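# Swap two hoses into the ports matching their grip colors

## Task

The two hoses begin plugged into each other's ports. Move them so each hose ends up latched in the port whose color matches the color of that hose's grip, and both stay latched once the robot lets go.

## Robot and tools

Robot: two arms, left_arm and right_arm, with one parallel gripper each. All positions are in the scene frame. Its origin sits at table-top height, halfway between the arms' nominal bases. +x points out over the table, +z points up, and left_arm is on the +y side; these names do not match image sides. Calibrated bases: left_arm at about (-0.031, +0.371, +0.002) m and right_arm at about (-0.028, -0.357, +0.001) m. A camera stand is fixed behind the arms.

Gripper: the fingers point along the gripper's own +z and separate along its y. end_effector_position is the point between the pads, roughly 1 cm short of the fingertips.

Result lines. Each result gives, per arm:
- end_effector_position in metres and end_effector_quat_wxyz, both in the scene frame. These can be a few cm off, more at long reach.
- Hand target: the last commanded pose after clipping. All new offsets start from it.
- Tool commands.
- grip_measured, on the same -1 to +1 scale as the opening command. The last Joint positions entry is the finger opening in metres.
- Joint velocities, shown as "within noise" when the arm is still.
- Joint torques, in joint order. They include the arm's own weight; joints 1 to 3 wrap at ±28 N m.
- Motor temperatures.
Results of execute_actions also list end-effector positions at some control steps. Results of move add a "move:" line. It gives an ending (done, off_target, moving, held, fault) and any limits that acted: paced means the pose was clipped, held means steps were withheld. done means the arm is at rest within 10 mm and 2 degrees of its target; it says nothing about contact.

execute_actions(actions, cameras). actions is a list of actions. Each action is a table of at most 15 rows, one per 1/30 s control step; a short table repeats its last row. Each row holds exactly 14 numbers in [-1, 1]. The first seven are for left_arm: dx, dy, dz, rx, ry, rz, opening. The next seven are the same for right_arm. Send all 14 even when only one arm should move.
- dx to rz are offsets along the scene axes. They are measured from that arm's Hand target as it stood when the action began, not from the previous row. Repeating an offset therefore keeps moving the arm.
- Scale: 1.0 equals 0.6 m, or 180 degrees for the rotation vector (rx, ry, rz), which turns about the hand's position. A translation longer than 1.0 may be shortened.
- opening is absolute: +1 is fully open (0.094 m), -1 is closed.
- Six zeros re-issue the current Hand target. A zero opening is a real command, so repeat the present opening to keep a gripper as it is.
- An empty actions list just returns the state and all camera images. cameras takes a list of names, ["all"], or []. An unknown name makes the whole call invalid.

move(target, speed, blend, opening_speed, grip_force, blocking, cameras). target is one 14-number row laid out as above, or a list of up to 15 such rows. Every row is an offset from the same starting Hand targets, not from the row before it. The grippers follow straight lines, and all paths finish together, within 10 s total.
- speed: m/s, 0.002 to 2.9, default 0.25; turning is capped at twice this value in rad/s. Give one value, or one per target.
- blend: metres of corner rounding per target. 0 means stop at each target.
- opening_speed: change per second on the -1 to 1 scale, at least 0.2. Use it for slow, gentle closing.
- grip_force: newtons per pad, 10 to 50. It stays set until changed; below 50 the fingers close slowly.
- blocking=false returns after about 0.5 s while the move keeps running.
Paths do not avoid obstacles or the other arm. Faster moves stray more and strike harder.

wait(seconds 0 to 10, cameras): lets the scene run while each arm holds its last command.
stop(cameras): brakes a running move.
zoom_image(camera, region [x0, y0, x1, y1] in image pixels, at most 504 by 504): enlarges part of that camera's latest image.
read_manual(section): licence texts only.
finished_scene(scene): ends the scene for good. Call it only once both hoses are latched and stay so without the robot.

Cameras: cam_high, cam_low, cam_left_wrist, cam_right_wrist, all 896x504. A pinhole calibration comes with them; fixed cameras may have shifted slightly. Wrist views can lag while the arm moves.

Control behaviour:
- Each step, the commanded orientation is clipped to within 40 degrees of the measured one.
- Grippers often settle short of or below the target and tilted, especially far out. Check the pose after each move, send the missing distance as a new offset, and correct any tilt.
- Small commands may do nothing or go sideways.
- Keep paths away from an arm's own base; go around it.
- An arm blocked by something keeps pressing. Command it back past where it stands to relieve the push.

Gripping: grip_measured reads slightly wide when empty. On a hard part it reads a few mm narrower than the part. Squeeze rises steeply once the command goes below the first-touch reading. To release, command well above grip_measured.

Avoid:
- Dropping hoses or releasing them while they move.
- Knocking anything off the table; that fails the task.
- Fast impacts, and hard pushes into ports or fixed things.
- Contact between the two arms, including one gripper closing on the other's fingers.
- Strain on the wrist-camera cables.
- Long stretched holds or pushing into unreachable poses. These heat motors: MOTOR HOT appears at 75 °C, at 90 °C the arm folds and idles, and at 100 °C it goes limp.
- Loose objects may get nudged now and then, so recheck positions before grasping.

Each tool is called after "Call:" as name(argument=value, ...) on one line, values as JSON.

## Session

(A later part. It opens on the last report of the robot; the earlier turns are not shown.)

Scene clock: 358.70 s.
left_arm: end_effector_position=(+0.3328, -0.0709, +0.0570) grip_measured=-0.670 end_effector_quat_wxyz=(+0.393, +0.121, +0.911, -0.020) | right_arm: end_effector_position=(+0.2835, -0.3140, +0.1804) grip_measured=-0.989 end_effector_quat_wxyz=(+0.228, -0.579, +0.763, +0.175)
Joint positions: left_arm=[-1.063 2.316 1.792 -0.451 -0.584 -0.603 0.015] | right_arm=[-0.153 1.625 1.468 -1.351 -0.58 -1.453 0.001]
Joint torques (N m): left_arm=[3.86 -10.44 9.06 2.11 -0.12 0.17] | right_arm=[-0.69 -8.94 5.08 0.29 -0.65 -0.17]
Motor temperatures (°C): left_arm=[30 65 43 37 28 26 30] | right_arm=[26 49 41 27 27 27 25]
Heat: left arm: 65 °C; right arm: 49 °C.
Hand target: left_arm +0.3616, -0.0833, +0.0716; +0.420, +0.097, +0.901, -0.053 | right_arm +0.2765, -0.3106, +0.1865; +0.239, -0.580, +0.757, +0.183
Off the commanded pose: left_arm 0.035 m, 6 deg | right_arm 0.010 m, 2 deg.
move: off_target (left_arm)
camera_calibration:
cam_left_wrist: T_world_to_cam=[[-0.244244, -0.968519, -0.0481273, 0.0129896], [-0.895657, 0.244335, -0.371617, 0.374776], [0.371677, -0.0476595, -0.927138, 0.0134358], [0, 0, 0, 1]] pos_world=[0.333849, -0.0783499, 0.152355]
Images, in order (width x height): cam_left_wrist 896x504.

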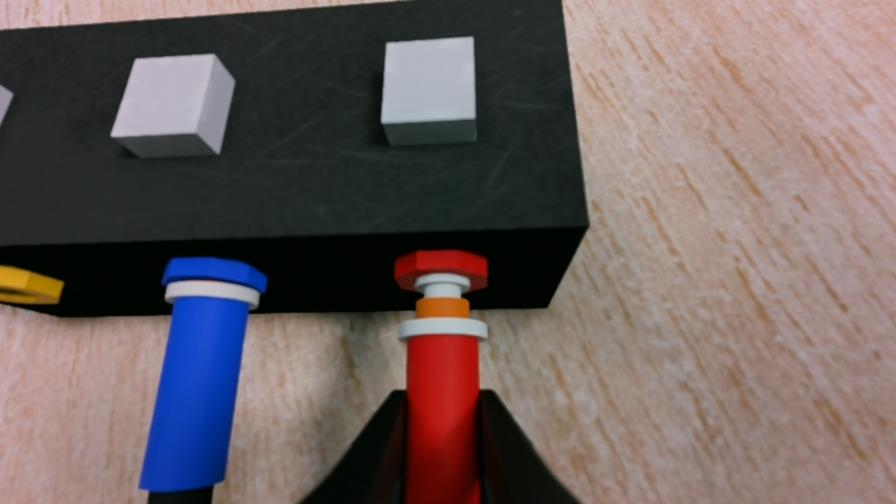

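Call:
move(target=[0.036,-0.009,0,0,0,-0.01,-0.88,0,0,0,0,0,0,-1], speed=0.05, cameras=["cam_left_wrist"])

Scene clock: 361.33 s.
left_arm: end_effector_position=(+0.3345, -0.0696, +0.0582) grip_measured=-0.670 end_effector_quat_wxyz=(+0.372, +0.151, +0.916, -0.009) | right_arm: end_effector_position=(+0.2835, -0.3140, +0.1804) grip_measured=-0.989 end_effector_quat_wxyz=(+0.228, -0.579, +0.763, +0.175)
Joint positions: left_arm=[-1.049 2.327 1.843 -0.523 -0.545 -0.548 0.015] | right_arm=[-0.153 1.625 1.468 -1.351 -0.58 -1.453 0.001]
Joint torques (N m): left_arm=[6.02 -9.2 9.25 2.76 -0.11 0.22] | right_arm=[-0.68 -8.94 5.08 0.29 -0.64 -0.17]
Motor temperatures (°C): left_arm=[30 65 43 38 28 26 30] | right_arm=[26 49 41 27 27 27 25]
Heat: left arm: 65 °C; right arm: 49 °C.
Hand target: left_arm +0.3832, -0.0887, +0.0715; +0.419, +0.112, +0.899, -0.060 | right_arm +0.2765, -0.3106, +0.1865; +0.239, -0.580, +0.757, +0.183
Off the commanded pose: left_arm 0.054 m, 9 deg | right_arm 0.010 m, 2 deg.
move: off_target (left_arm)
camera_calibration:
cam_left_wrist: T_world_to_cam=[[-0.291074, -0.952888, -0.0853196, 0.0336929], [-0.89561, 0.302759, -0.325914, 0.377806], [0.336391, -0.0184519, -0.941542, 0.0287573], [0, 0, 0, 1]] pos_world=[0.338501, -0.0817481, 0.153083]
Images, in order (width x height): cam_left_wrist 896x504.

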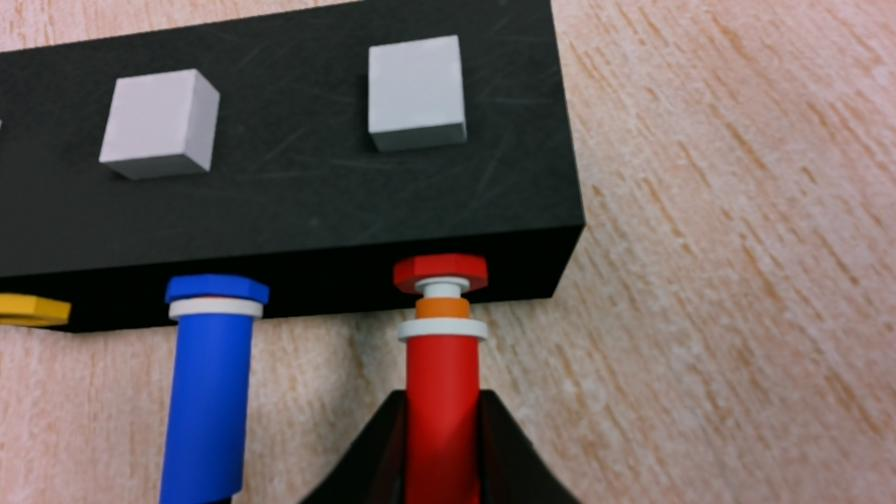

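Call:
move(target=[[-0.03,0.0075,0,-0.04,-0.022,0.024,-0.88,0,0,0,0,0,0,-1],[0.005,-0.004,0,-0.04,-0.022,0.024,-0.88,0,0,0,0,0,0,-1]], speed=[0.08,0.06], cameras=["cam_left_wrist"])

Scene clock: 368.53 s.
left_arm: end_effector_position=(+0.3364, -0.0716, +0.0496) grip_measured=-0.670 end_effector_quat_wxyz=(+0.405, +0.106, +0.907, -0.040) | right_arm: end_effector_position=(+0.2835, -0.3140, +0.1804) grip_measured=-0.989 end_effector_quat_wxyz=(+0.228, -0.579, +0.763, +0.175)
Joint positions: left_arm=[-1.058 2.31 1.725 -0.342 -0.582 -0.614 0.015] | right_arm=[-0.153 1.625 1.468 -1.351 -0.58 -1.453 0.001]
Joint torques (N m): left_arm=[5.75 -9.42 9.55 2.9 -0.27 0.06] | right_arm=[-0.68 -8.95 5.08 0.29 -0.65 -0.17]
Motor temperatures (°C): left_arm=[30 66 44 41 28 26 30] | right_arm=[26 48 41 27 27 27 25]
Heat: left arm: 66 °C; right arm: 48 °C.
Hand target: left_arm +0.3862, -0.0912, +0.0716; +0.458, +0.053, +0.882, -0.096 | right_arm +0.2765, -0.3106, +0.1865; +0.239, -0.580, +0.757, +0.183
Off the commanded pose: left_arm 0.058 m, 11 deg | right_arm 0.010 m, 2 deg.
move: off_target (left_arm)
camera_calibration:
cam_left_wrist: T_world_to_cam=[[-0.232263, -0.972646, -0.00367409, 0.00631571], [-0.890061, 0.214062, -0.402454, 0.372835], [0.392232, -0.090205, -0.915433, -0.00528146], [0, 0, 0, 1]] pos_world=[0.335384, -0.0741434, 0.145237]
Images, in order (width x height): cam_left_wrist 896x504.

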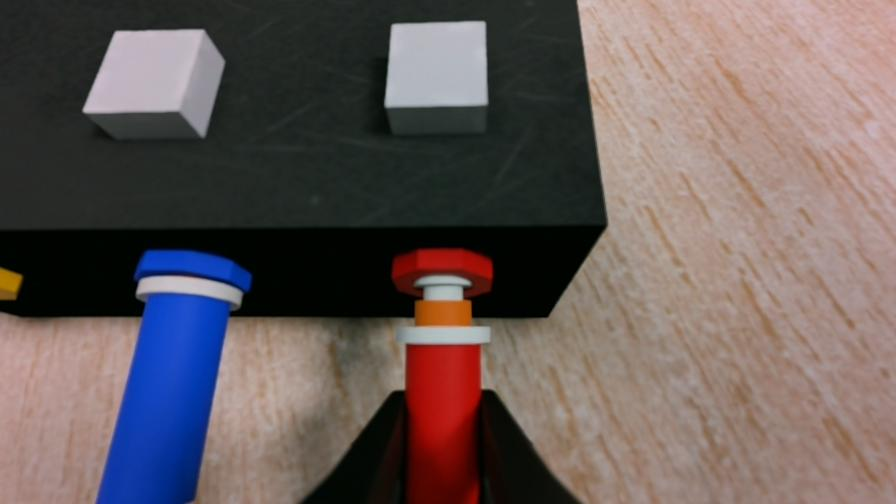

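Call:
move(target=[[-0.04,0.01,0.035,0,0,0,-0.88,0,0,0,0,0,0,-1],[0.0,0,0.022,0,0,0,-0.88,0,0,0,0,0,0,-1]], speed=[0.08,0.06], cameras=["cam_left_wrist"])

Scene clock: 373.43 s.
left_arm: end_effector_position=(+0.3362, -0.0715, +0.0504) grip_measured=-0.670 end_effector_quat_wxyz=(+0.396, +0.109, +0.911, -0.042) | right_arm: end_effector_position=(+0.2835, -0.3140, +0.1804) grip_measured=-0.989 end_effector_quat_wxyz=(+0.228, -0.579, +0.763, +0.175)
Joint positions: left_arm=[-1.052 2.309 1.739 -0.368 -0.561 -0.615 0.015] | right_arm=[-0.153 1.625 1.468 -1.351 -0.58 -1.453 0.001]
Joint torques (N m): left_arm=[5.19 -10.82 10.17 2.75 -0.5 0.04] | right_arm=[-0.68 -8.94 5.05 0.29 -0.64 -0.17]
Motor temperatures (°C): left_arm=[31 66 44 42 28 26 30] | right_arm=[26 48 41 27 27 27 25]
Heat: left arm: 66 °C; right arm: 48 °C.
Hand target: left_arm +0.3861, -0.0913, +0.0847; +0.458, +0.053, +0.882, -0.097 | right_arm +0.2765, -0.3106, +0.1865; +0.239, -0.580, +0.757, +0.183
Off the commanded pose: left_arm 0.064 m, 12 deg | right_arm 0.010 m, 2 deg.
move: off_target (left_arm)
camera_calibration:
cam_left_wrist: T_world_to_cam=[[-0.238828, -0.971062, 0.000870835, 0.0084954], [-0.896487, 0.220142, -0.38451, 0.374706], [0.373191, -0.0926123, -0.92312, 0.00213771], [0, 0, 0, 1]] pos_world=[0.33715, -0.0740408, 0.146044]
Images, in order (width x height): cam_left_wrist 896x504.

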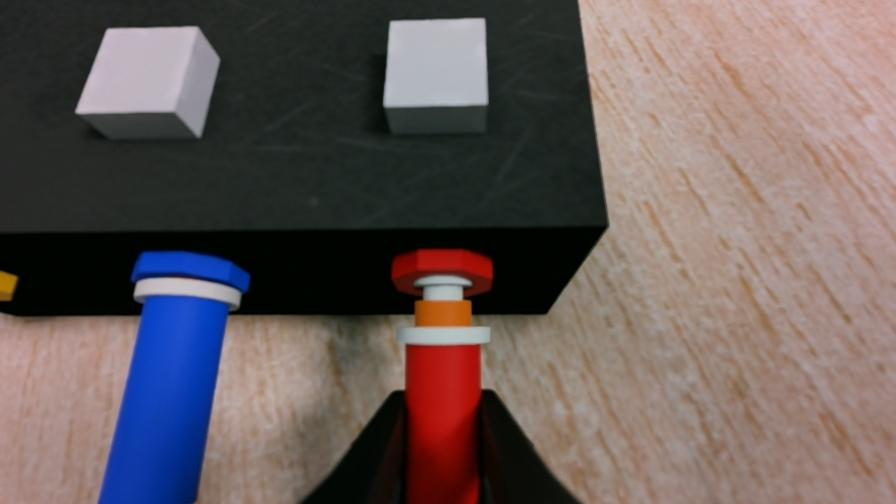

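Call:
move(target=[0.042,-0.0105,-0.012,0,0,0,-0.95,0,0,0,0,0,0,-1], speed=0.08, cameras=["cam_left_wrist"])

Scene clock: 379.10 s.
left_arm: end_effector_position=(+0.3381, -0.0715, +0.0504) grip_measured=-0.670 end_effector_quat_wxyz=(+0.381, +0.118, +0.917, -0.025) | right_arm: end_effector_position=(+0.2835, -0.3140, +0.1804) grip_measured=-0.989 end_effector_quat_wxyz=(+0.228, -0.579, +0.763, +0.175)
Joint positions: left_arm=[-1.048 2.339 1.819 -0.465 -0.554 -0.61 0.015] | right_arm=[-0.153 1.625 1.468 -1.351 -0.58 -1.453 0.001]
Joint torques (N m): left_arm=[7.97 -9.24 10.25 3.37 -0.39 0.22] | right_arm=[-0.69 -8.95 5.05 0.29 -0.65 -0.17]
Motor temperatures (°C): left_arm=[31 66 45 43 28 26 30] | right_arm=[26 48 41 27 27 27 25]
Heat: left arm: 66 °C; right arm: 48 °C.
Hand target: left_arm +0.4114, -0.0974, +0.0773; +0.458, +0.053, +0.882, -0.096 | right_arm +0.2765, -0.3106, +0.1865; +0.239, -0.580, +0.757, +0.183
Off the commanded pose: left_arm 0.082 m, 15 deg | right_arm 0.010 m, 2 deg.
move: off_target (left_arm)
camera_calibration:
cam_left_wrist: T_world_to_cam=[[-0.241896, -0.969755, -0.0325905, 0.0117973], [-0.906189, 0.237791, -0.349682, 0.379157], [0.346856, -0.0550534, -0.936301, 0.0136643], [0, 0, 0, 1]] pos_world=[0.341702, -0.0779674, 0.145763]
Images, in order (width x height): cam_left_wrist 896x504.

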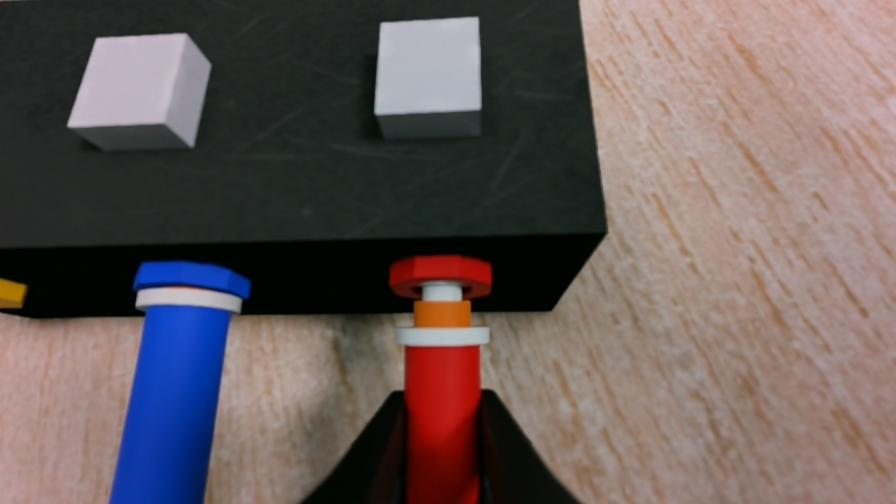

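Call:
move(target=[0.035,-0.009,-0.002,-0.01,-0.012,0.01,-0.95,0,0,0,0,0,0,-1], speed=0.08, cameras=["cam_left_wrist"])

Scene clock: 383.30 s.
left_arm: end_effector_position=(+0.3387, -0.0717, +0.0499) grip_measured=-0.670 end_effector_quat_wxyz=(+0.375, +0.121, +0.919, -0.016) | right_arm: end_effector_position=(+0.2835, -0.3140, +0.1804) grip_measured=-0.989 end_effector_quat_wxyz=(+0.228, -0.579, +0.763, +0.175)
Joint positions: left_arm=[-1.047 2.358 1.861 -0.512 -0.556 -0.61 0.015] | right_arm=[-0.153 1.625 1.468 -1.351 -0.58 -1.453 0.001]
Joint torques (N m): left_arm=[9.48 -8.39 10.39 3.87 -0.67 0.1] | right_arm=[-0.69 -8.95 5.05 0.29 -0.64 -0.17]
Motor temperatures (°C): left_arm=[31 66 45 45 28 26 30] | right_arm=[26 48 41 27 27 27 25]
Heat: left arm: 66 °C; right arm: 48 °C.
Hand target: left_arm +0.4323, -0.1030, +0.0763; +0.477, +0.034, +0.872, -0.102 | right_arm +0.2765, -0.3106, +0.1865; +0.239, -0.580, +0.757, +0.183
Off the commanded pose: left_arm 0.102 m, 19 deg | right_arm 0.010 m, 2 deg.
move: off_target (left_arm)
camera_calibration:
cam_left_wrist: T_world_to_cam=[[-0.241183, -0.969177, -0.0502588, 0.0123556], [-0.910235, 0.24387, -0.334665, 0.380709], [0.336606, -0.0349682, -0.940996, 0.0182165], [0, 0, 0, 1]] pos_world=[0.343382, -0.0802316, 0.145172]
Images, in order (width x height): cam_left_wrist 896x504.

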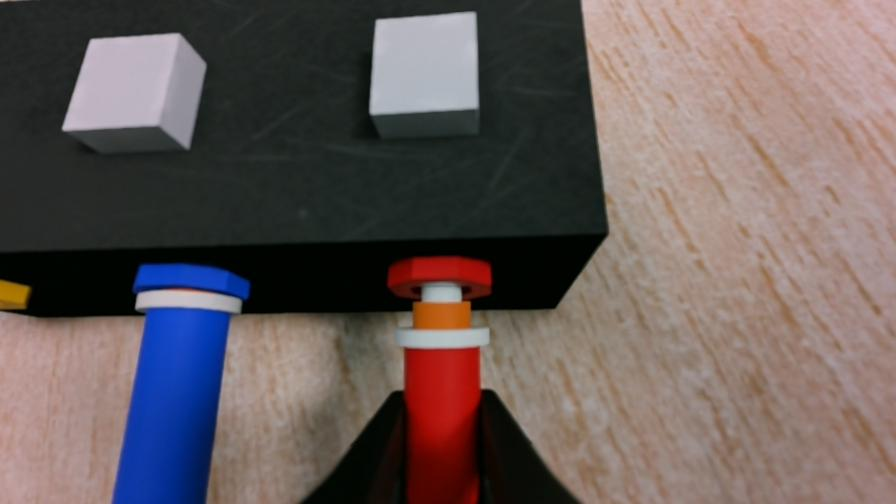

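Call:
zoom_image(camera="cam_left_wrist", region=[360, 230, 520, 400])

Call:
wait(seconds=0, cameras=["cam_right_wrist","cam_high","cam_low"])

Call:
zoom_image(camera="cam_high", region=[400, 170, 540, 290])

Scaled by 2.965.

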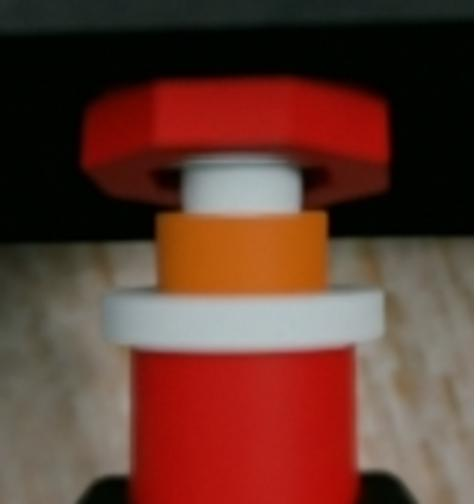

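Scene clock: 388.97 s.
left_arm: end_effector_position=(+0.3387, -0.0717, +0.0499) grip_measured=-0.670 end_effector_quat_wxyz=(+0.375, +0.121, +0.919, -0.016) | right_arm: end_effector_position=(+0.2835, -0.3140, +0.1804) grip_measured=-0.989 end_effector_quat_wxyz=(+0.228, -0.579, +0.763, +0.175)
Joint positions: left_arm=[-1.047 2.358 1.861 -0.512 -0.556 -0.61 0.015] | right_arm=[-0.153 1.625 1.468 -1.351 -0.58 -1.453 0.001]
Joint torques (N m): left_arm=[9.5 -8.39 10.37 3.87 -0.67 0.1] | right_arm=[-0.69 -8.94 5.07 0.29 -0.64 -0.17]
Motor temperatures (°C): left_arm=[32 63 47 49 28 26 30] | right_arm=[26 48 41 27 27 27 25]
Heat: left arm: 63 °C; right arm: 48 °C.
Hand target: left_arm +0.4323, -0.1030, +0.0763; +0.477, +0.034, +0.872, -0.102 | right_arm +0.2765, -0.3106, +0.1865; +0.239, -0.580, +0.757, +0.183
Tool commands: left_gripper/opening=-0.95 right_gripper/opening=-1.0
Off the commanded pose: left_arm 0.102 m, 19 deg | right_arm 0.010 m, 2 deg.
camera_calibration:
cam_right_wrist: T_world_to_cam=[[0.964234, -0.265052, -0.000397917, -0.355277], [-0.2616, -0.951434, -0.162295, -0.157027], [0.042638, 0.156595, -0.986742, 0.303966], [0, 0, 0, 1]] pos_world=[0.288532, -0.291167, 0.27431]
Images, in order (width x height): cam_high 896x504, cam_low 896x504, cam_right_wrist 896x504.

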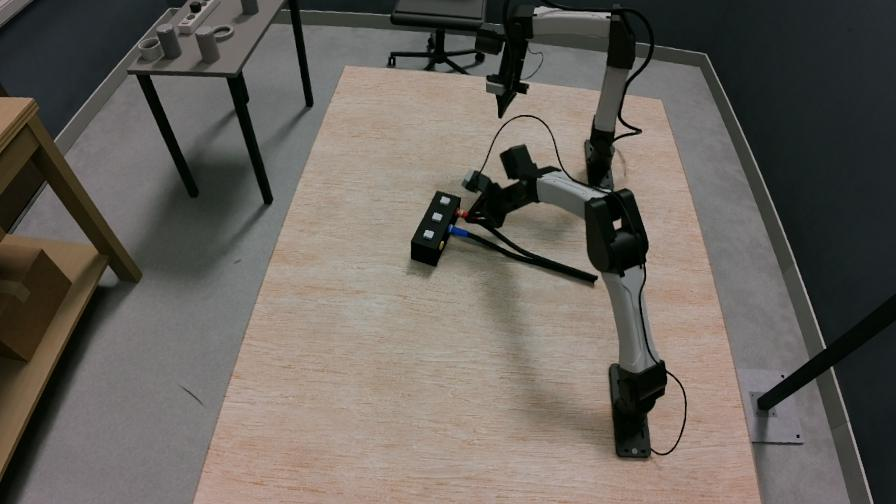

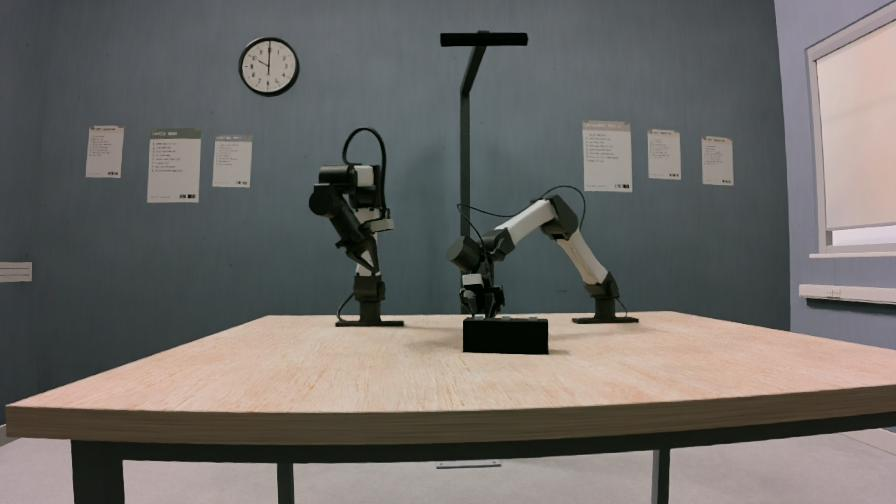

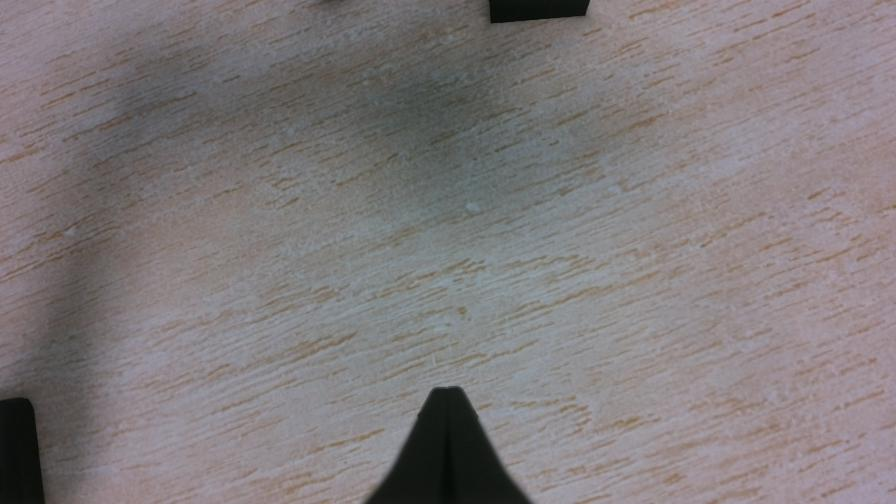

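Scaled by 3.600.

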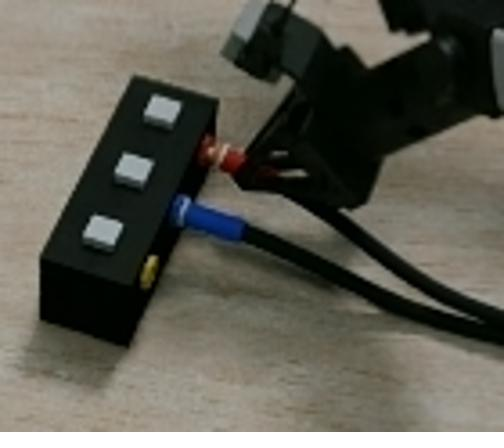

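Call:
move(target=[[-0.1,0.025,0.055,0.01,0.012,-0.01,-0.95,0,0,0,0,0,0,-1],[-0.06,0.015,0.05,0.01,0.012,-0.01,-0.95,0,0,0,0,0,0,-1]], speed=[0.08,0.06], cameras=["cam_left_wrist"])

Call:
zoom_image(camera="cam_left_wrist", region=[360, 200, 520, 400])

Scene clock: 397.23 s.
left_arm: end_effector_position=(+0.3375, -0.0715, +0.0517) grip_measured=-0.670 end_effector_quat_wxyz=(+0.373, +0.115, +0.920, -0.036) | right_arm: end_effector_position=(+0.2835, -0.3140, +0.1804) grip_measured=-0.989 end_effector_quat_wxyz=(+0.228, -0.579, +0.763, +0.175)
Joint positions: left_arm=[-1.041 2.33 1.815 -0.469 -0.526 -0.619 0.015] | right_arm=[-0.153 1.625 1.468 -1.351 -0.58 -1.453 0.001]
Joint torques (N m): left_arm=[5.31 -13.19 10.8 2.81 -0.82 0.13] | right_arm=[-0.68 -8.95 5.07 0.29 -0.65 -0.17]
Motor temperatures (°C): left_arm=[32 62 49 51 28 26 30] | right_arm=[26 48 41 27 27 27 25]
Heat: left arm: 62 °C; right arm: 48 °C.
Hand target: left_arm +0.3963, -0.0939, +0.1065; +0.458, +0.053, +0.882, -0.096 | right_arm +0.2765, -0.3106, +0.1865; +0.239, -0.580, +0.757, +0.183
Off the commanded pose: left_arm 0.083 m, 15 deg | right_arm 0.010 m, 2 deg.
move: off_target (left_arm)
camera_calibration:
cam_left_wrist: T_world_to_cam=[[-0.244689, -0.969565, -0.00839265, 0.0113942], [-0.912561, 0.233211, -0.335924, 0.38022], [0.327658, -0.0745381, -0.941852, 0.0204341], [0, 0, 0, 1]] pos_world=[0.343067, -0.0761009, 0.147067]
Images, in order (width x height): cam_left_wrist 896x504.

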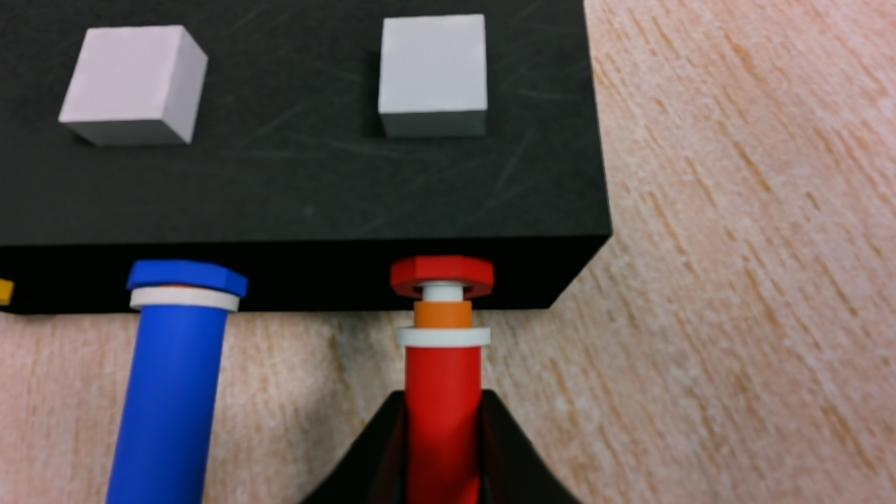

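Scaled by 2.520.

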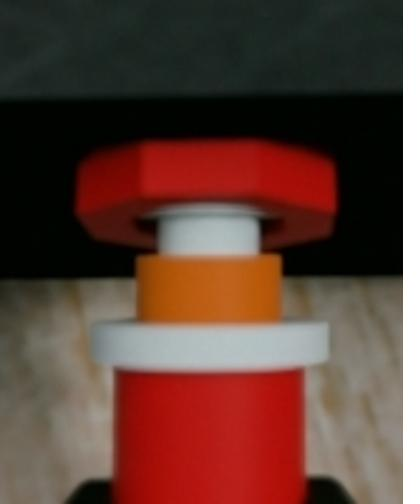

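Call:
move(target=[[-0.03,-0.015,-0.02,0,0,0,-0.95,0,0,0,0,0,0,-1],[0.01,-0.04,-0.042,0,0,0,-0.95,0,0,0,0,0,0,-1]], speed=[0.08,0.08], cameras=["cam_left_wrist"])

Call:
zoom_image(camera="cam_left_wrist", region=[360, 200, 520, 400])

Scene clock: 408.53 s.
left_arm: end_effector_position=(+0.3381, -0.0723, +0.0507) grip_measured=-0.670 end_effector_quat_wxyz=(+0.364, +0.116, +0.924, -0.003) | right_arm: end_effector_position=(+0.2835, -0.3140, +0.1804) grip_measured=-0.989 end_effector_quat_wxyz=(+0.228, -0.579, +0.763, +0.175)
Joint positions: left_arm=[-1.051 2.39 1.939 -0.602 -0.564 -0.635 0.015] | right_arm=[-0.153 1.625 1.468 -1.351 -0.58 -1.453 0.001]
Joint torques (N m): left_arm=[4.63 -9.76 10.41 3.58 -0.58 0.07] | right_arm=[-0.68 -8.94 5.05 0.29 -0.64 -0.17]
Motor temperatures (°C): left_arm=[32 64 50 51 28 26 30] | right_arm=[26 47 41 26 27 27 25]
Heat: left arm: 64 °C; right arm: 47 °C.
Hand target: left_arm +0.4024, -0.1178, +0.0811; +0.458, +0.053, +0.882, -0.096 | right_arm +0.2765, -0.3106, +0.1865; +0.239, -0.580, +0.757, +0.183
Off the commanded pose: left_arm 0.084 m, 18 deg | right_arm 0.010 m, 2 deg.
move: off_target (left_arm)
camera_calibration:
cam_left_wrist: T_world_to_cam=[[-0.223878, -0.972148, -0.0693316, 0.00670735], [-0.920935, 0.234294, -0.311423, 0.382341], [0.318993, -0.00587083, -0.947739, 0.0274894], [0, 0, 0, 1]] pos_world=[0.344844, -0.0828983, 0.145588]
Images, in order (width x height): cam_left_wrist 896x504.

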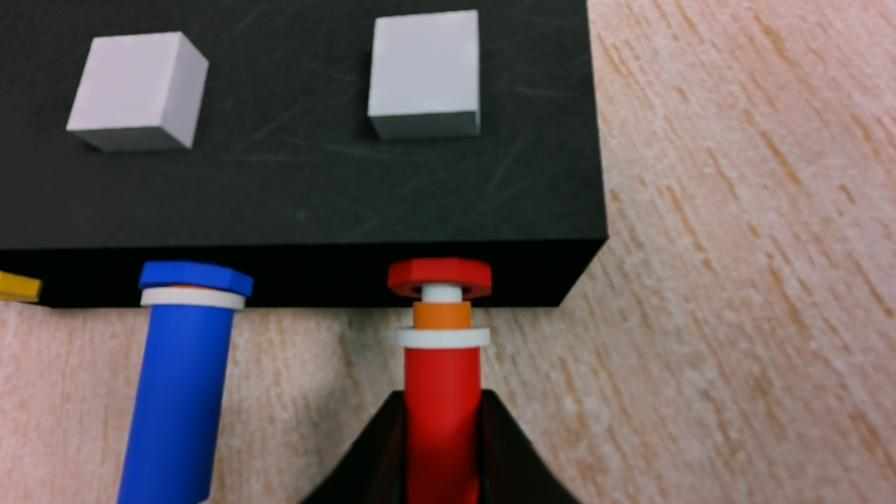

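Scaled by 2.520.

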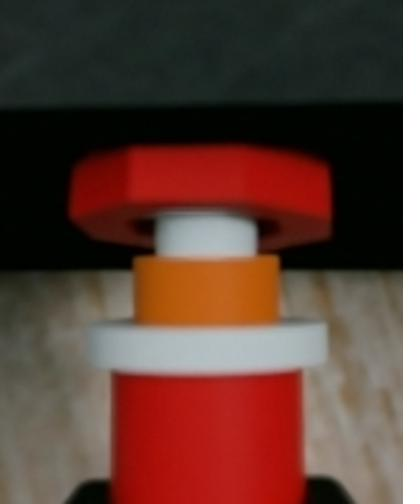

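Call:
move(target=[-0.099,0.066,-0.0335,0.042,0.0345,-0.015,-0.95,0,0,0,0,0,0,-1], speed=0.1, cameras=["cam_left_wrist"])

Scene clock: 420.10 s.
left_arm: end_effector_position=(+0.3361, -0.0718, +0.0485) grip_measured=-0.670 end_effector_quat_wxyz=(+0.385, +0.108, +0.916, -0.026) | right_arm: end_effector_position=(+0.2835, -0.3140, +0.1804) grip_measured=-0.989 end_effector_quat_wxyz=(+0.228, -0.579, +0.763, +0.175)
Joint positions: left_arm=[-1.055 2.34 1.807 -0.452 -0.57 -0.633 0.015] | right_arm=[-0.153 1.625 1.468 -1.351 -0.58 -1.453 0.001]
Joint torques (N m): left_arm=[1.09 -13.64 4.45 1.91 -0.16 0.09] | right_arm=[-0.68 -8.95 5.08 0.29 -0.65 -0.18]
Motor temperatures (°C): left_arm=[32 66 51 53 28 26 30] | right_arm=[26 47 41 26 27 27 25]
Heat: left arm: 66 °C; right arm: 47 °C.
Hand target: left_arm +0.3430, -0.0783, +0.0611; +0.403, +0.099, +0.908, -0.052 | right_arm +0.2765, -0.3106, +0.1865; +0.239, -0.580, +0.757, +0.183
Off the commanded pose: left_arm 0.016 m, 4 deg | right_arm 0.010 m, 2 deg.
move: off_target (left_arm)
camera_calibration:
cam_left_wrist: T_world_to_cam=[[-0.224595, -0.974141, -0.0246237, 0.00449155], [-0.907351, 0.218277, -0.359263, 0.376206], [0.355348, -0.0583461, -0.932911, 0.00942182], [0, 0, 0, 1]] pos_world=[0.339012, -0.077192, 0.144057]
Images, in order (width x height): cam_left_wrist 896x504.

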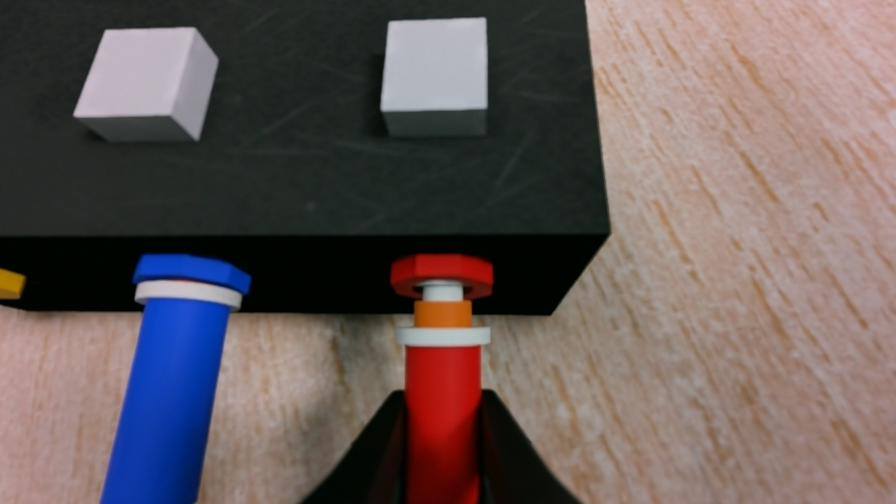

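Call:
move(target=[0.004,-0.001,0.008,-0.0245,-0.1217,-0.008,-0.8,0,0,0,0,0,0,-1], speed=0.15, grip_force=[12,50], cameras=["cam_left_wrist"])

Scene clock: 428.33 s.
left_arm: end_effector_position=(+0.3367, -0.0715, +0.0505) grip_measured=-0.650 end_effector_quat_wxyz=(+0.546, +0.116, +0.828, -0.049) | right_arm: end_effector_position=(+0.2835, -0.3140, +0.1804) grip_measured=-0.989 end_effector_quat_wxyz=(+0.228, -0.579, +0.763, +0.175)
Joint positions: left_arm=[-1.102 2.297 1.411 0.297 -0.769 -0.385 0.016] | right_arm=[-0.153 1.625 1.468 -1.351 -0.58 -1.453 0.001]
Joint torques (N m): left_arm=[1.1 -11.1 5.52 2.51 -0.23 0.24] | right_arm=[-0.69 -8.94 5.05 0.29 -0.64 -0.17]
Motor temperatures (°C): left_arm=[32 69 49 50 28 26 30] | right_arm=[26 47 41 26 27 27 25]
Heat: left arm: 69 °C; right arm: 47 °C.
Hand target: left_arm +0.3453, -0.0789, +0.0657; +0.571, +0.103, +0.812, -0.071 | right_arm +0.2765, -0.3106, +0.1865; +0.239, -0.580, +0.757, +0.183
Off the commanded pose: left_arm 0.019 m, 5 deg | right_arm 0.010 m, 2 deg.
grip_force (N): 12, 50
move: off_target (left_arm)
camera_calibration:
cam_left_wrist: T_world_to_cam=[[-0.256475, -0.965788, -0.0384035, 0.0168841], [-0.710547, 0.215331, -0.669892, 0.326653], [0.655243, -0.144523, -0.741465, -0.105801], [0, 0, 0, 1]] pos_world=[0.305758, -0.0693227, 0.141023]
Images, in order (width x height): cam_left_wrist 896x504.

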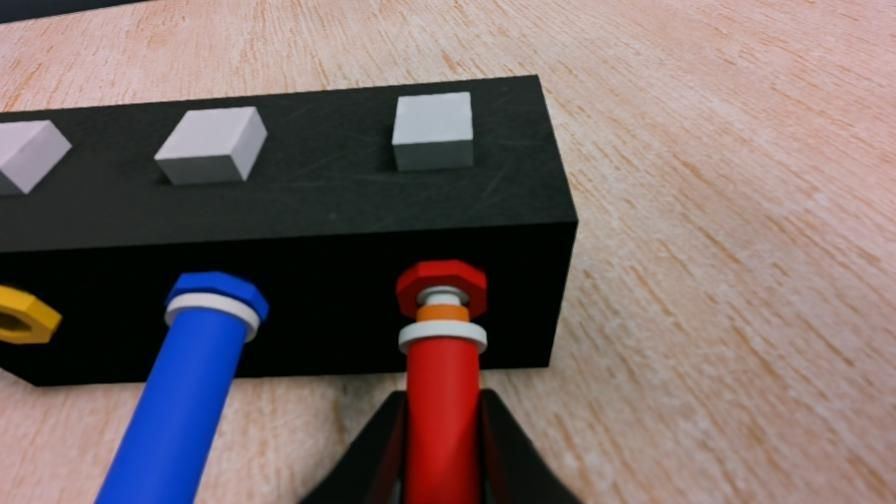

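Call:
move(target=[[0,0,0,0,0,0,-0.9,0,0,0,0,0,0,-1],[0.038,-0.009,0,0,0,0,-0.9,0,0,0,0,0,0,-1],[0.07,-0.0165,0,0,0,0,-0.9,0,0,0,0,0,0,-1]], speed=0.06, blend=[0,0.002,0], grip_force=[50,50], cameras=["cam_left_wrist"])

Scene clock: 433.20 s.
left_arm: end_effector_position=(+0.3386, -0.0711, +0.0490) grip_measured=-0.669 end_effector_quat_wxyz=(+0.544, +0.132, +0.828, -0.020) | right_arm: end_effector_position=(+0.2835, -0.3140, +0.1804) grip_measured=-0.989 end_effector_quat_wxyz=(+0.228, -0.579, +0.763, +0.175)
Joint positions: left_arm=[-1.104 2.313 1.45 0.241 -0.796 -0.352 0.016] | right_arm=[-0.153 1.625 1.468 -1.351 -0.58 -1.453 0.001]
Joint torques (N m): left_arm=[7.69 -7.94 11.11 2.85 0.7 0.44] | right_arm=[-0.69 -8.94 5.08 0.29 -0.65 -0.17]
Motor temperatures (°C): left_arm=[31 68 48 50 28 26 30] | right_arm=[26 47 41 26 27 27 25]
Heat: left arm: 68 °C; right arm: 47 °C.
Hand target: left_arm +0.3874, -0.0888, +0.0658; +0.571, +0.103, +0.812, -0.072 | right_arm +0.2765, -0.3106, +0.1865; +0.239, -0.580, +0.757, +0.183
Off the commanded pose: left_arm 0.055 m, 8 deg | right_arm 0.010 m, 2 deg.
move: off_target (left_arm)
camera_calibration:
cam_left_wrist: T_world_to_cam=[[-0.249832, -0.962754, -0.103391, 0.018925], [-0.708674, 0.254563, -0.658012, 0.328391], [0.659823, -0.0911214, -0.745876, -0.105659], [0, 0, 0, 1]] pos_world=[0.307166, -0.075004, 0.139233]
Images, in order (width x height): cam_left_wrist 896x504.

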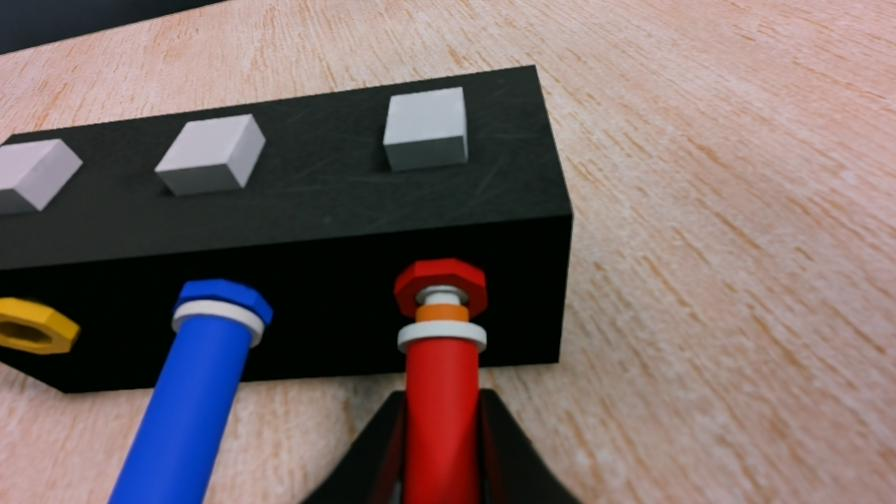

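Call:
zoom_image(camera="cam_left_wrist", region=[370, 230, 520, 380])

Scaled by 3.360.

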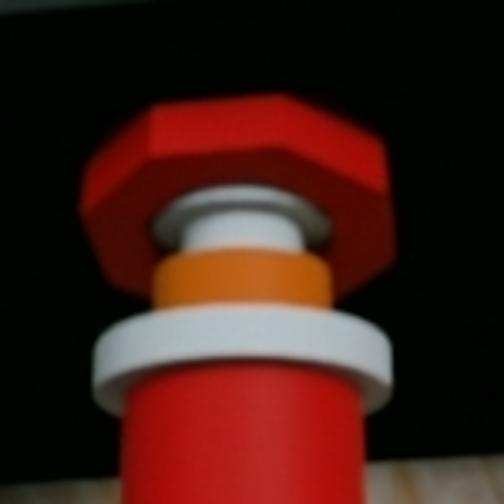

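Call:
move(target=[[0.035,-0.008,0.006,0.02,0,0,-0.9,0,0,0,0,0,0,-1]], speed=0.15, cameras=["cam_left_wrist"])

Scene clock: 444.23 s.
left_arm: end_effector_position=(+0.3401, -0.0699, +0.0488) grip_measured=-0.669 end_effector_quat_wxyz=(+0.525, +0.172, +0.833, +0.031) | right_arm: end_effector_position=(+0.2835, -0.3140, +0.1804) grip_measured=-0.989 end_effector_quat_wxyz=(+0.228, -0.579, +0.763, +0.175)
Joint positions: left_arm=[-1.105 2.325 1.528 0.09 -0.814 -0.294 0.016] | right_arm=[-0.153 1.625 1.468 -1.351 -0.58 -1.453 0.001]
Joint torques (N m): left_arm=[10.1 -7.83 11.69 3.35 0.87 0.42] | right_arm=[-0.68 -8.92 5.08 0.29 -0.65 -0.18]
Motor temperatures (°C): left_arm=[32 64 50 52 28 26 30] | right_arm=[26 47 41 26 27 27 25]
Heat: left arm: 64 °C; right arm: 47 °C.
Hand target: left_arm +0.4083, -0.0937, +0.0695; +0.567, +0.120, +0.813, -0.046 | right_arm +0.2765, -0.3106, +0.1865; +0.239, -0.580, +0.757, +0.183
Off the commanded pose: left_arm 0.075 m, 12 deg | right_arm 0.010 m, 2 deg.
move: off_target (left_arm)
camera_calibration:
cam_left_wrist: T_world_to_cam=[[-0.264022, -0.938099, -0.224193, 0.0328477], [-0.718434, 0.346362, -0.603229, 0.336232], [0.643541, 0.00180212, -0.76541, -0.0937011], [0, 0, 0, 1]] pos_world=[0.310533, -0.0854747, 0.138469]
Images, in order (width x height): cam_left_wrist 896x504.

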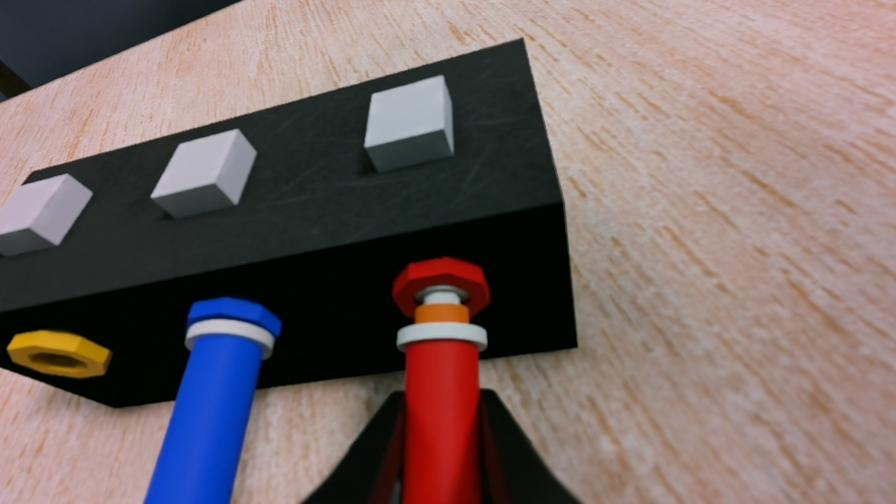

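Call:
move(target=[[-0.08,0.0187,-0.004,-0.02,0,0,-0.9,0.2,0.2,0,0,0,0,-1],[-0.08,0.0187,-0.004,-0.02,0,0,-0.9,0.2,0.363,-0.1,0,0,0,-1]], speed=0.2, blend=[0.03,0], cameras=["cam_left_wrist","cam_right_wrist"])

Scene clock: 452.13 s.
left_arm: end_effector_position=(+0.3387, -0.0705, +0.0481) grip_measured=-0.669 end_effector_quat_wxyz=(+0.547, +0.148, +0.824, +0.003) | right_arm: end_effector_position=(+0.3932, -0.0934, +0.1336) grip_measured=-0.989 end_effector_quat_wxyz=(+0.239, -0.582, +0.755, +0.184)
Joint positions: left_arm=[-1.109 2.323 1.463 0.23 -0.821 -0.307 0.016] | right_arm=[0.418 2.077 1.83 -0.92 -0.472 -0.816 0.001]
Joint torques (N m): left_arm=[4.11 -11.84 5.68 2.81 0.57 -0.35] | right_arm=[-0.18 -10.21 5.89 1.49 -0.24 0.02]
Motor temperatures (°C): left_arm=[33 64 49 54 28 26 30] | right_arm=[26 47 41 26 27 27 25]
Heat: left arm: 64 °C; right arm: 47 °C.
Hand target: left_arm +0.3603, -0.0824, +0.0669; +0.571, +0.103, +0.812, -0.072 | right_arm +0.3965, -0.0929, +0.1265; +0.239, -0.580, +0.757, +0.183
Off the commanded pose: left_arm 0.031 m, 11 deg | right_arm 0.008 m, 0 deg.
move: off_target (left_arm)
camera_calibration:
cam_left_wrist: T_world_to_cam=[[-0.250739, -0.954676, -0.160388, 0.0230232], [-0.697152, 0.293027, -0.654304, 0.326426], [0.671646, -0.0522444, -0.739028, -0.107876], [0, 0, 0, 1]] pos_world=[0.305796, -0.0793078, 0.137551]
cam_right_wrist: T_world_to_cam=[[0.967634, -0.252352, 0.00158848, -0.403065], [-0.247447, -0.950028, -0.190309, 0.0723521], [0.0495339, 0.183756, -0.981723, 0.217754], [0, 0, 0, 1]] pos_world=[0.397136, -0.0729912, 0.228183]
Images, in order (width x height): cam_left_wrist 896x504, cam_right_wrist 896x504.

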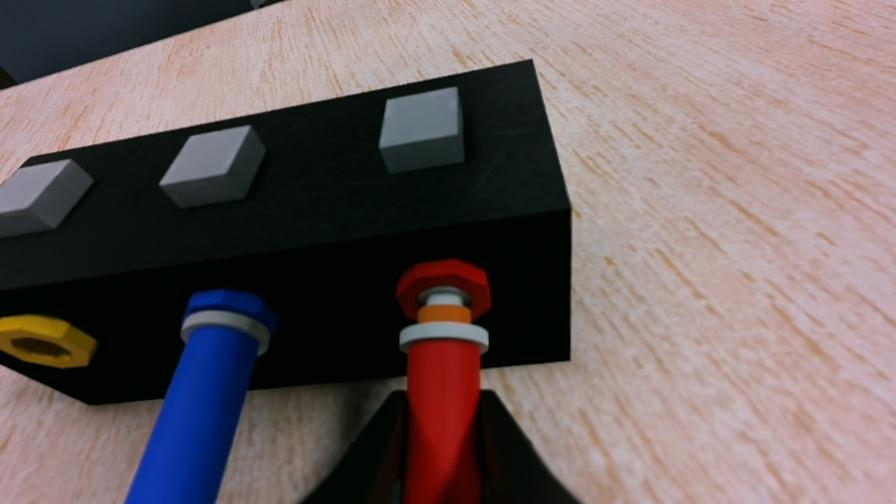

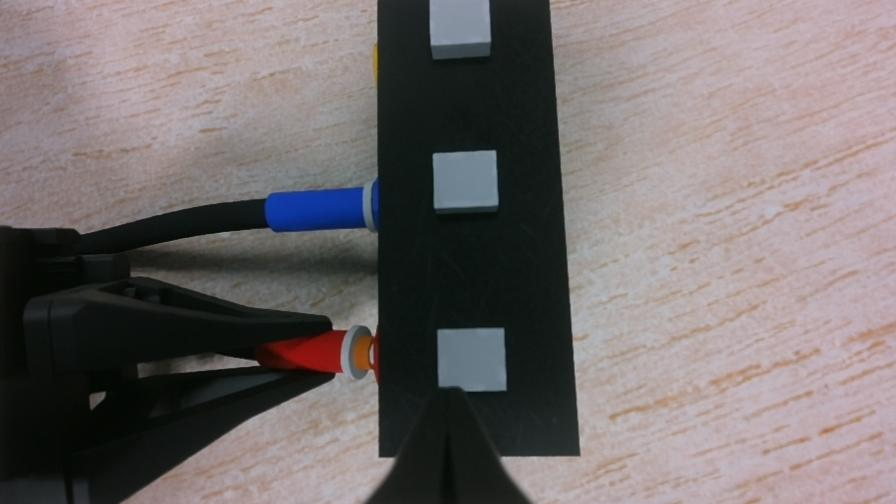

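Call:
move(target=[[0,0,0,0,0,0,-0.9,0.011,0.009,-0.04,0,0,0,-1],[0,0,0,0,0,0,-0.9,0.011,0.007,-0.08,0,0,0,-1],[0,0,0,0,0,0,-0.9,0.011,-0.005,-0.2,0,0,0,-1]], speed=0.08, blend=[0.003,0.003,0], cameras=["cam_left_wrist","cam_right_wrist"])

Scene clock: 458.17 s.
left_arm: end_effector_position=(+0.3387, -0.0705, +0.0481) grip_measured=-0.669 end_effector_quat_wxyz=(+0.547, +0.148, +0.824, +0.003) | right_arm: end_effector_position=(+0.4038, -0.0988, +0.0863) grip_measured=-0.989 end_effector_quat_wxyz=(+0.295, -0.574, +0.735, +0.208)
Joint positions: left_arm=[-1.109 2.323 1.463 0.23 -0.821 -0.307 0.016] | right_arm=[0.371 2.064 1.552 -0.558 -0.567 -0.824 0.001]
Joint torques (N m): left_arm=[4.11 -11.82 5.68 2.81 0.57 -0.35] | right_arm=[2.62 -0.65 1.81 2.09 0.68 -0.14]
Motor temperatures (°C): left_arm=[32 66 49 54 28 26 30] | right_arm=[26 48 40 27 27 27 25]
Heat: left arm: 66 °C; right arm: 48 °C.
Hand target: left_arm +0.3603, -0.0824, +0.0670; +0.571, +0.103, +0.812, -0.072 | right_arm +0.4030, -0.0960, +0.0063; +0.239, -0.580, +0.757, +0.183
Off the commanded pose: left_arm 0.031 m, 10 deg | right_arm 0.080 m, 8 deg.
move: off_target (left_arm, right_arm)
camera_calibration:
cam_left_wrist: T_world_to_cam=[[-0.250633, -0.954754, -0.160086, 0.0229426], [-0.697093, 0.292736, -0.654498, 0.326411], [0.671747, -0.0524444, -0.738922, -0.107937], [0, 0, 0, 1]] pos_world=[0.305796, -0.0793084, 0.137551]
cam_right_wrist: T_world_to_cam=[[0.966744, -0.25341, 0.0344843, -0.417077], [-0.23044, -0.921611, -0.3123, 0.0673211], [0.110921, 0.293968, -0.949357, 0.154974], [0, 0, 0, 1]] pos_world=[0.40153, -0.089205, 0.182533]
Images, in order (width x height): cam_left_wrist 896x504, cam_right_wrist 896x504.

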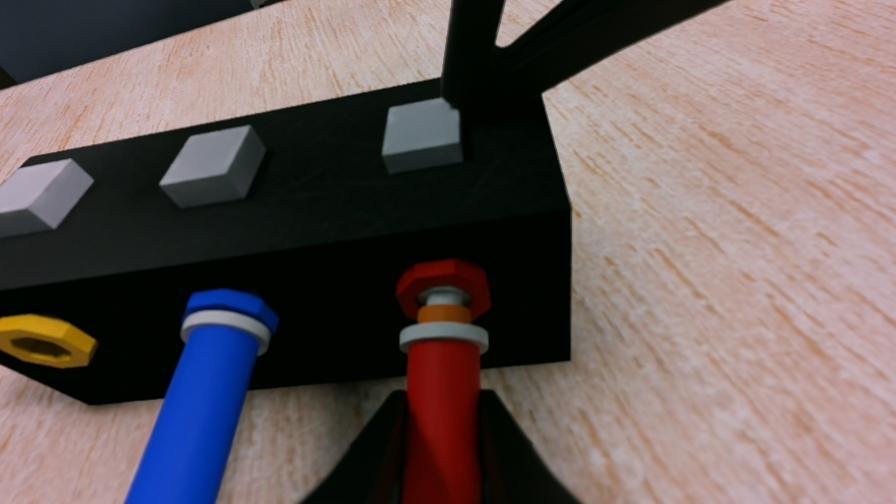

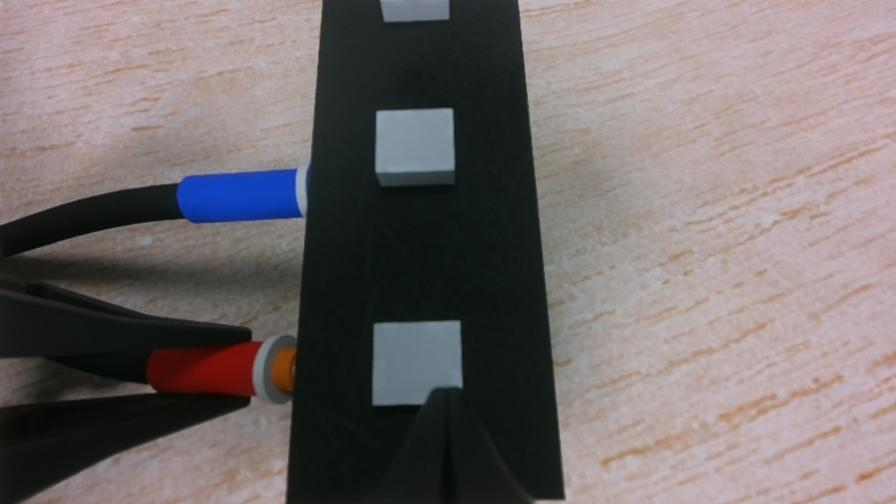

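Call:
move(target=[0.05,-0.015,0.005,0,0,0,-0.9,0,0,-0.01,0,0,0,-1], speed=0.06, cameras=["cam_left_wrist","cam_right_wrist"])

Scene clock: 461.53 s.
left_arm: end_effector_position=(+0.3391, -0.0707, +0.0486) grip_measured=-0.669 end_effector_quat_wxyz=(+0.543, +0.153, +0.825, +0.009) | right_arm: end_effector_position=(+0.4038, -0.0988, +0.0863) grip_measured=-0.989 end_effector_quat_wxyz=(+0.304, -0.577, +0.730, +0.206)
Joint positions: left_arm=[-1.108 2.323 1.476 0.202 -0.82 -0.302 0.016] | right_arm=[0.37 2.053 1.528 -0.526 -0.571 -0.832 0.001]
Joint torques (N m): left_arm=[8.23 -9.11 10.76 2.93 0.97 -0.02] | right_arm=[2.74 0.51 2.3 2.02 0.74 -0.07]
Motor temperatures (°C): left_arm=[32 67 49 53 28 26 30] | right_arm=[26 48 40 28 27 27 25]
Heat: left arm: 67 °C; right arm: 48 °C.
Hand target: left_arm +0.3904, -0.0914, +0.0700; +0.571, +0.103, +0.812, -0.072 | right_arm +0.4031, -0.0960, +0.0003; +0.239, -0.580, +0.757, +0.183
Off the commanded pose: left_arm 0.059 m, 11 deg | right_arm 0.086 m, 9 deg.
move: off_target (left_arm, right_arm)
camera_calibration:
cam_left_wrist: T_world_to_cam=[[-0.253813, -0.95139, -0.174457, 0.0250026], [-0.700475, 0.305173, -0.645138, 0.328642], [0.667018, -0.0415417, -0.743882, -0.105295], [0, 0, 0, 1]] pos_world=[0.306786, -0.0808798, 0.138054]
cam_right_wrist: T_world_to_cam=[[0.967464, -0.247471, 0.0526379, -0.418325], [-0.217923, -0.920771, -0.323557, 0.063244], [0.128539, 0.301559, -0.944743, 0.148311], [0, 0, 0, 1]] pos_world=[0.399433, -0.0900146, 0.182599]
Images, in order (width x height): cam_left_wrist 896x504, cam_right_wrist 896x504.

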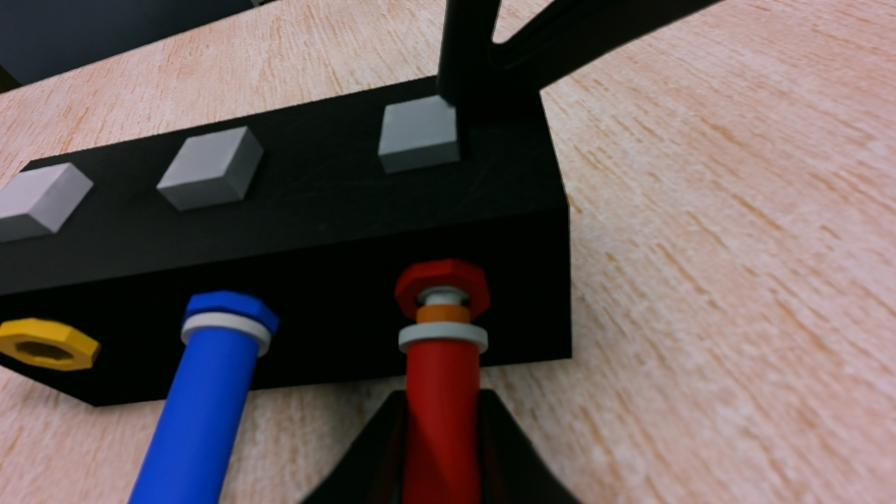

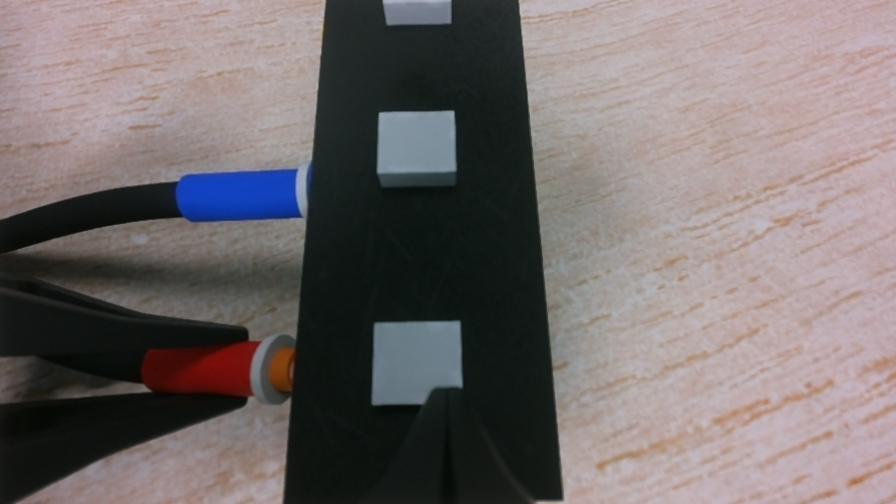

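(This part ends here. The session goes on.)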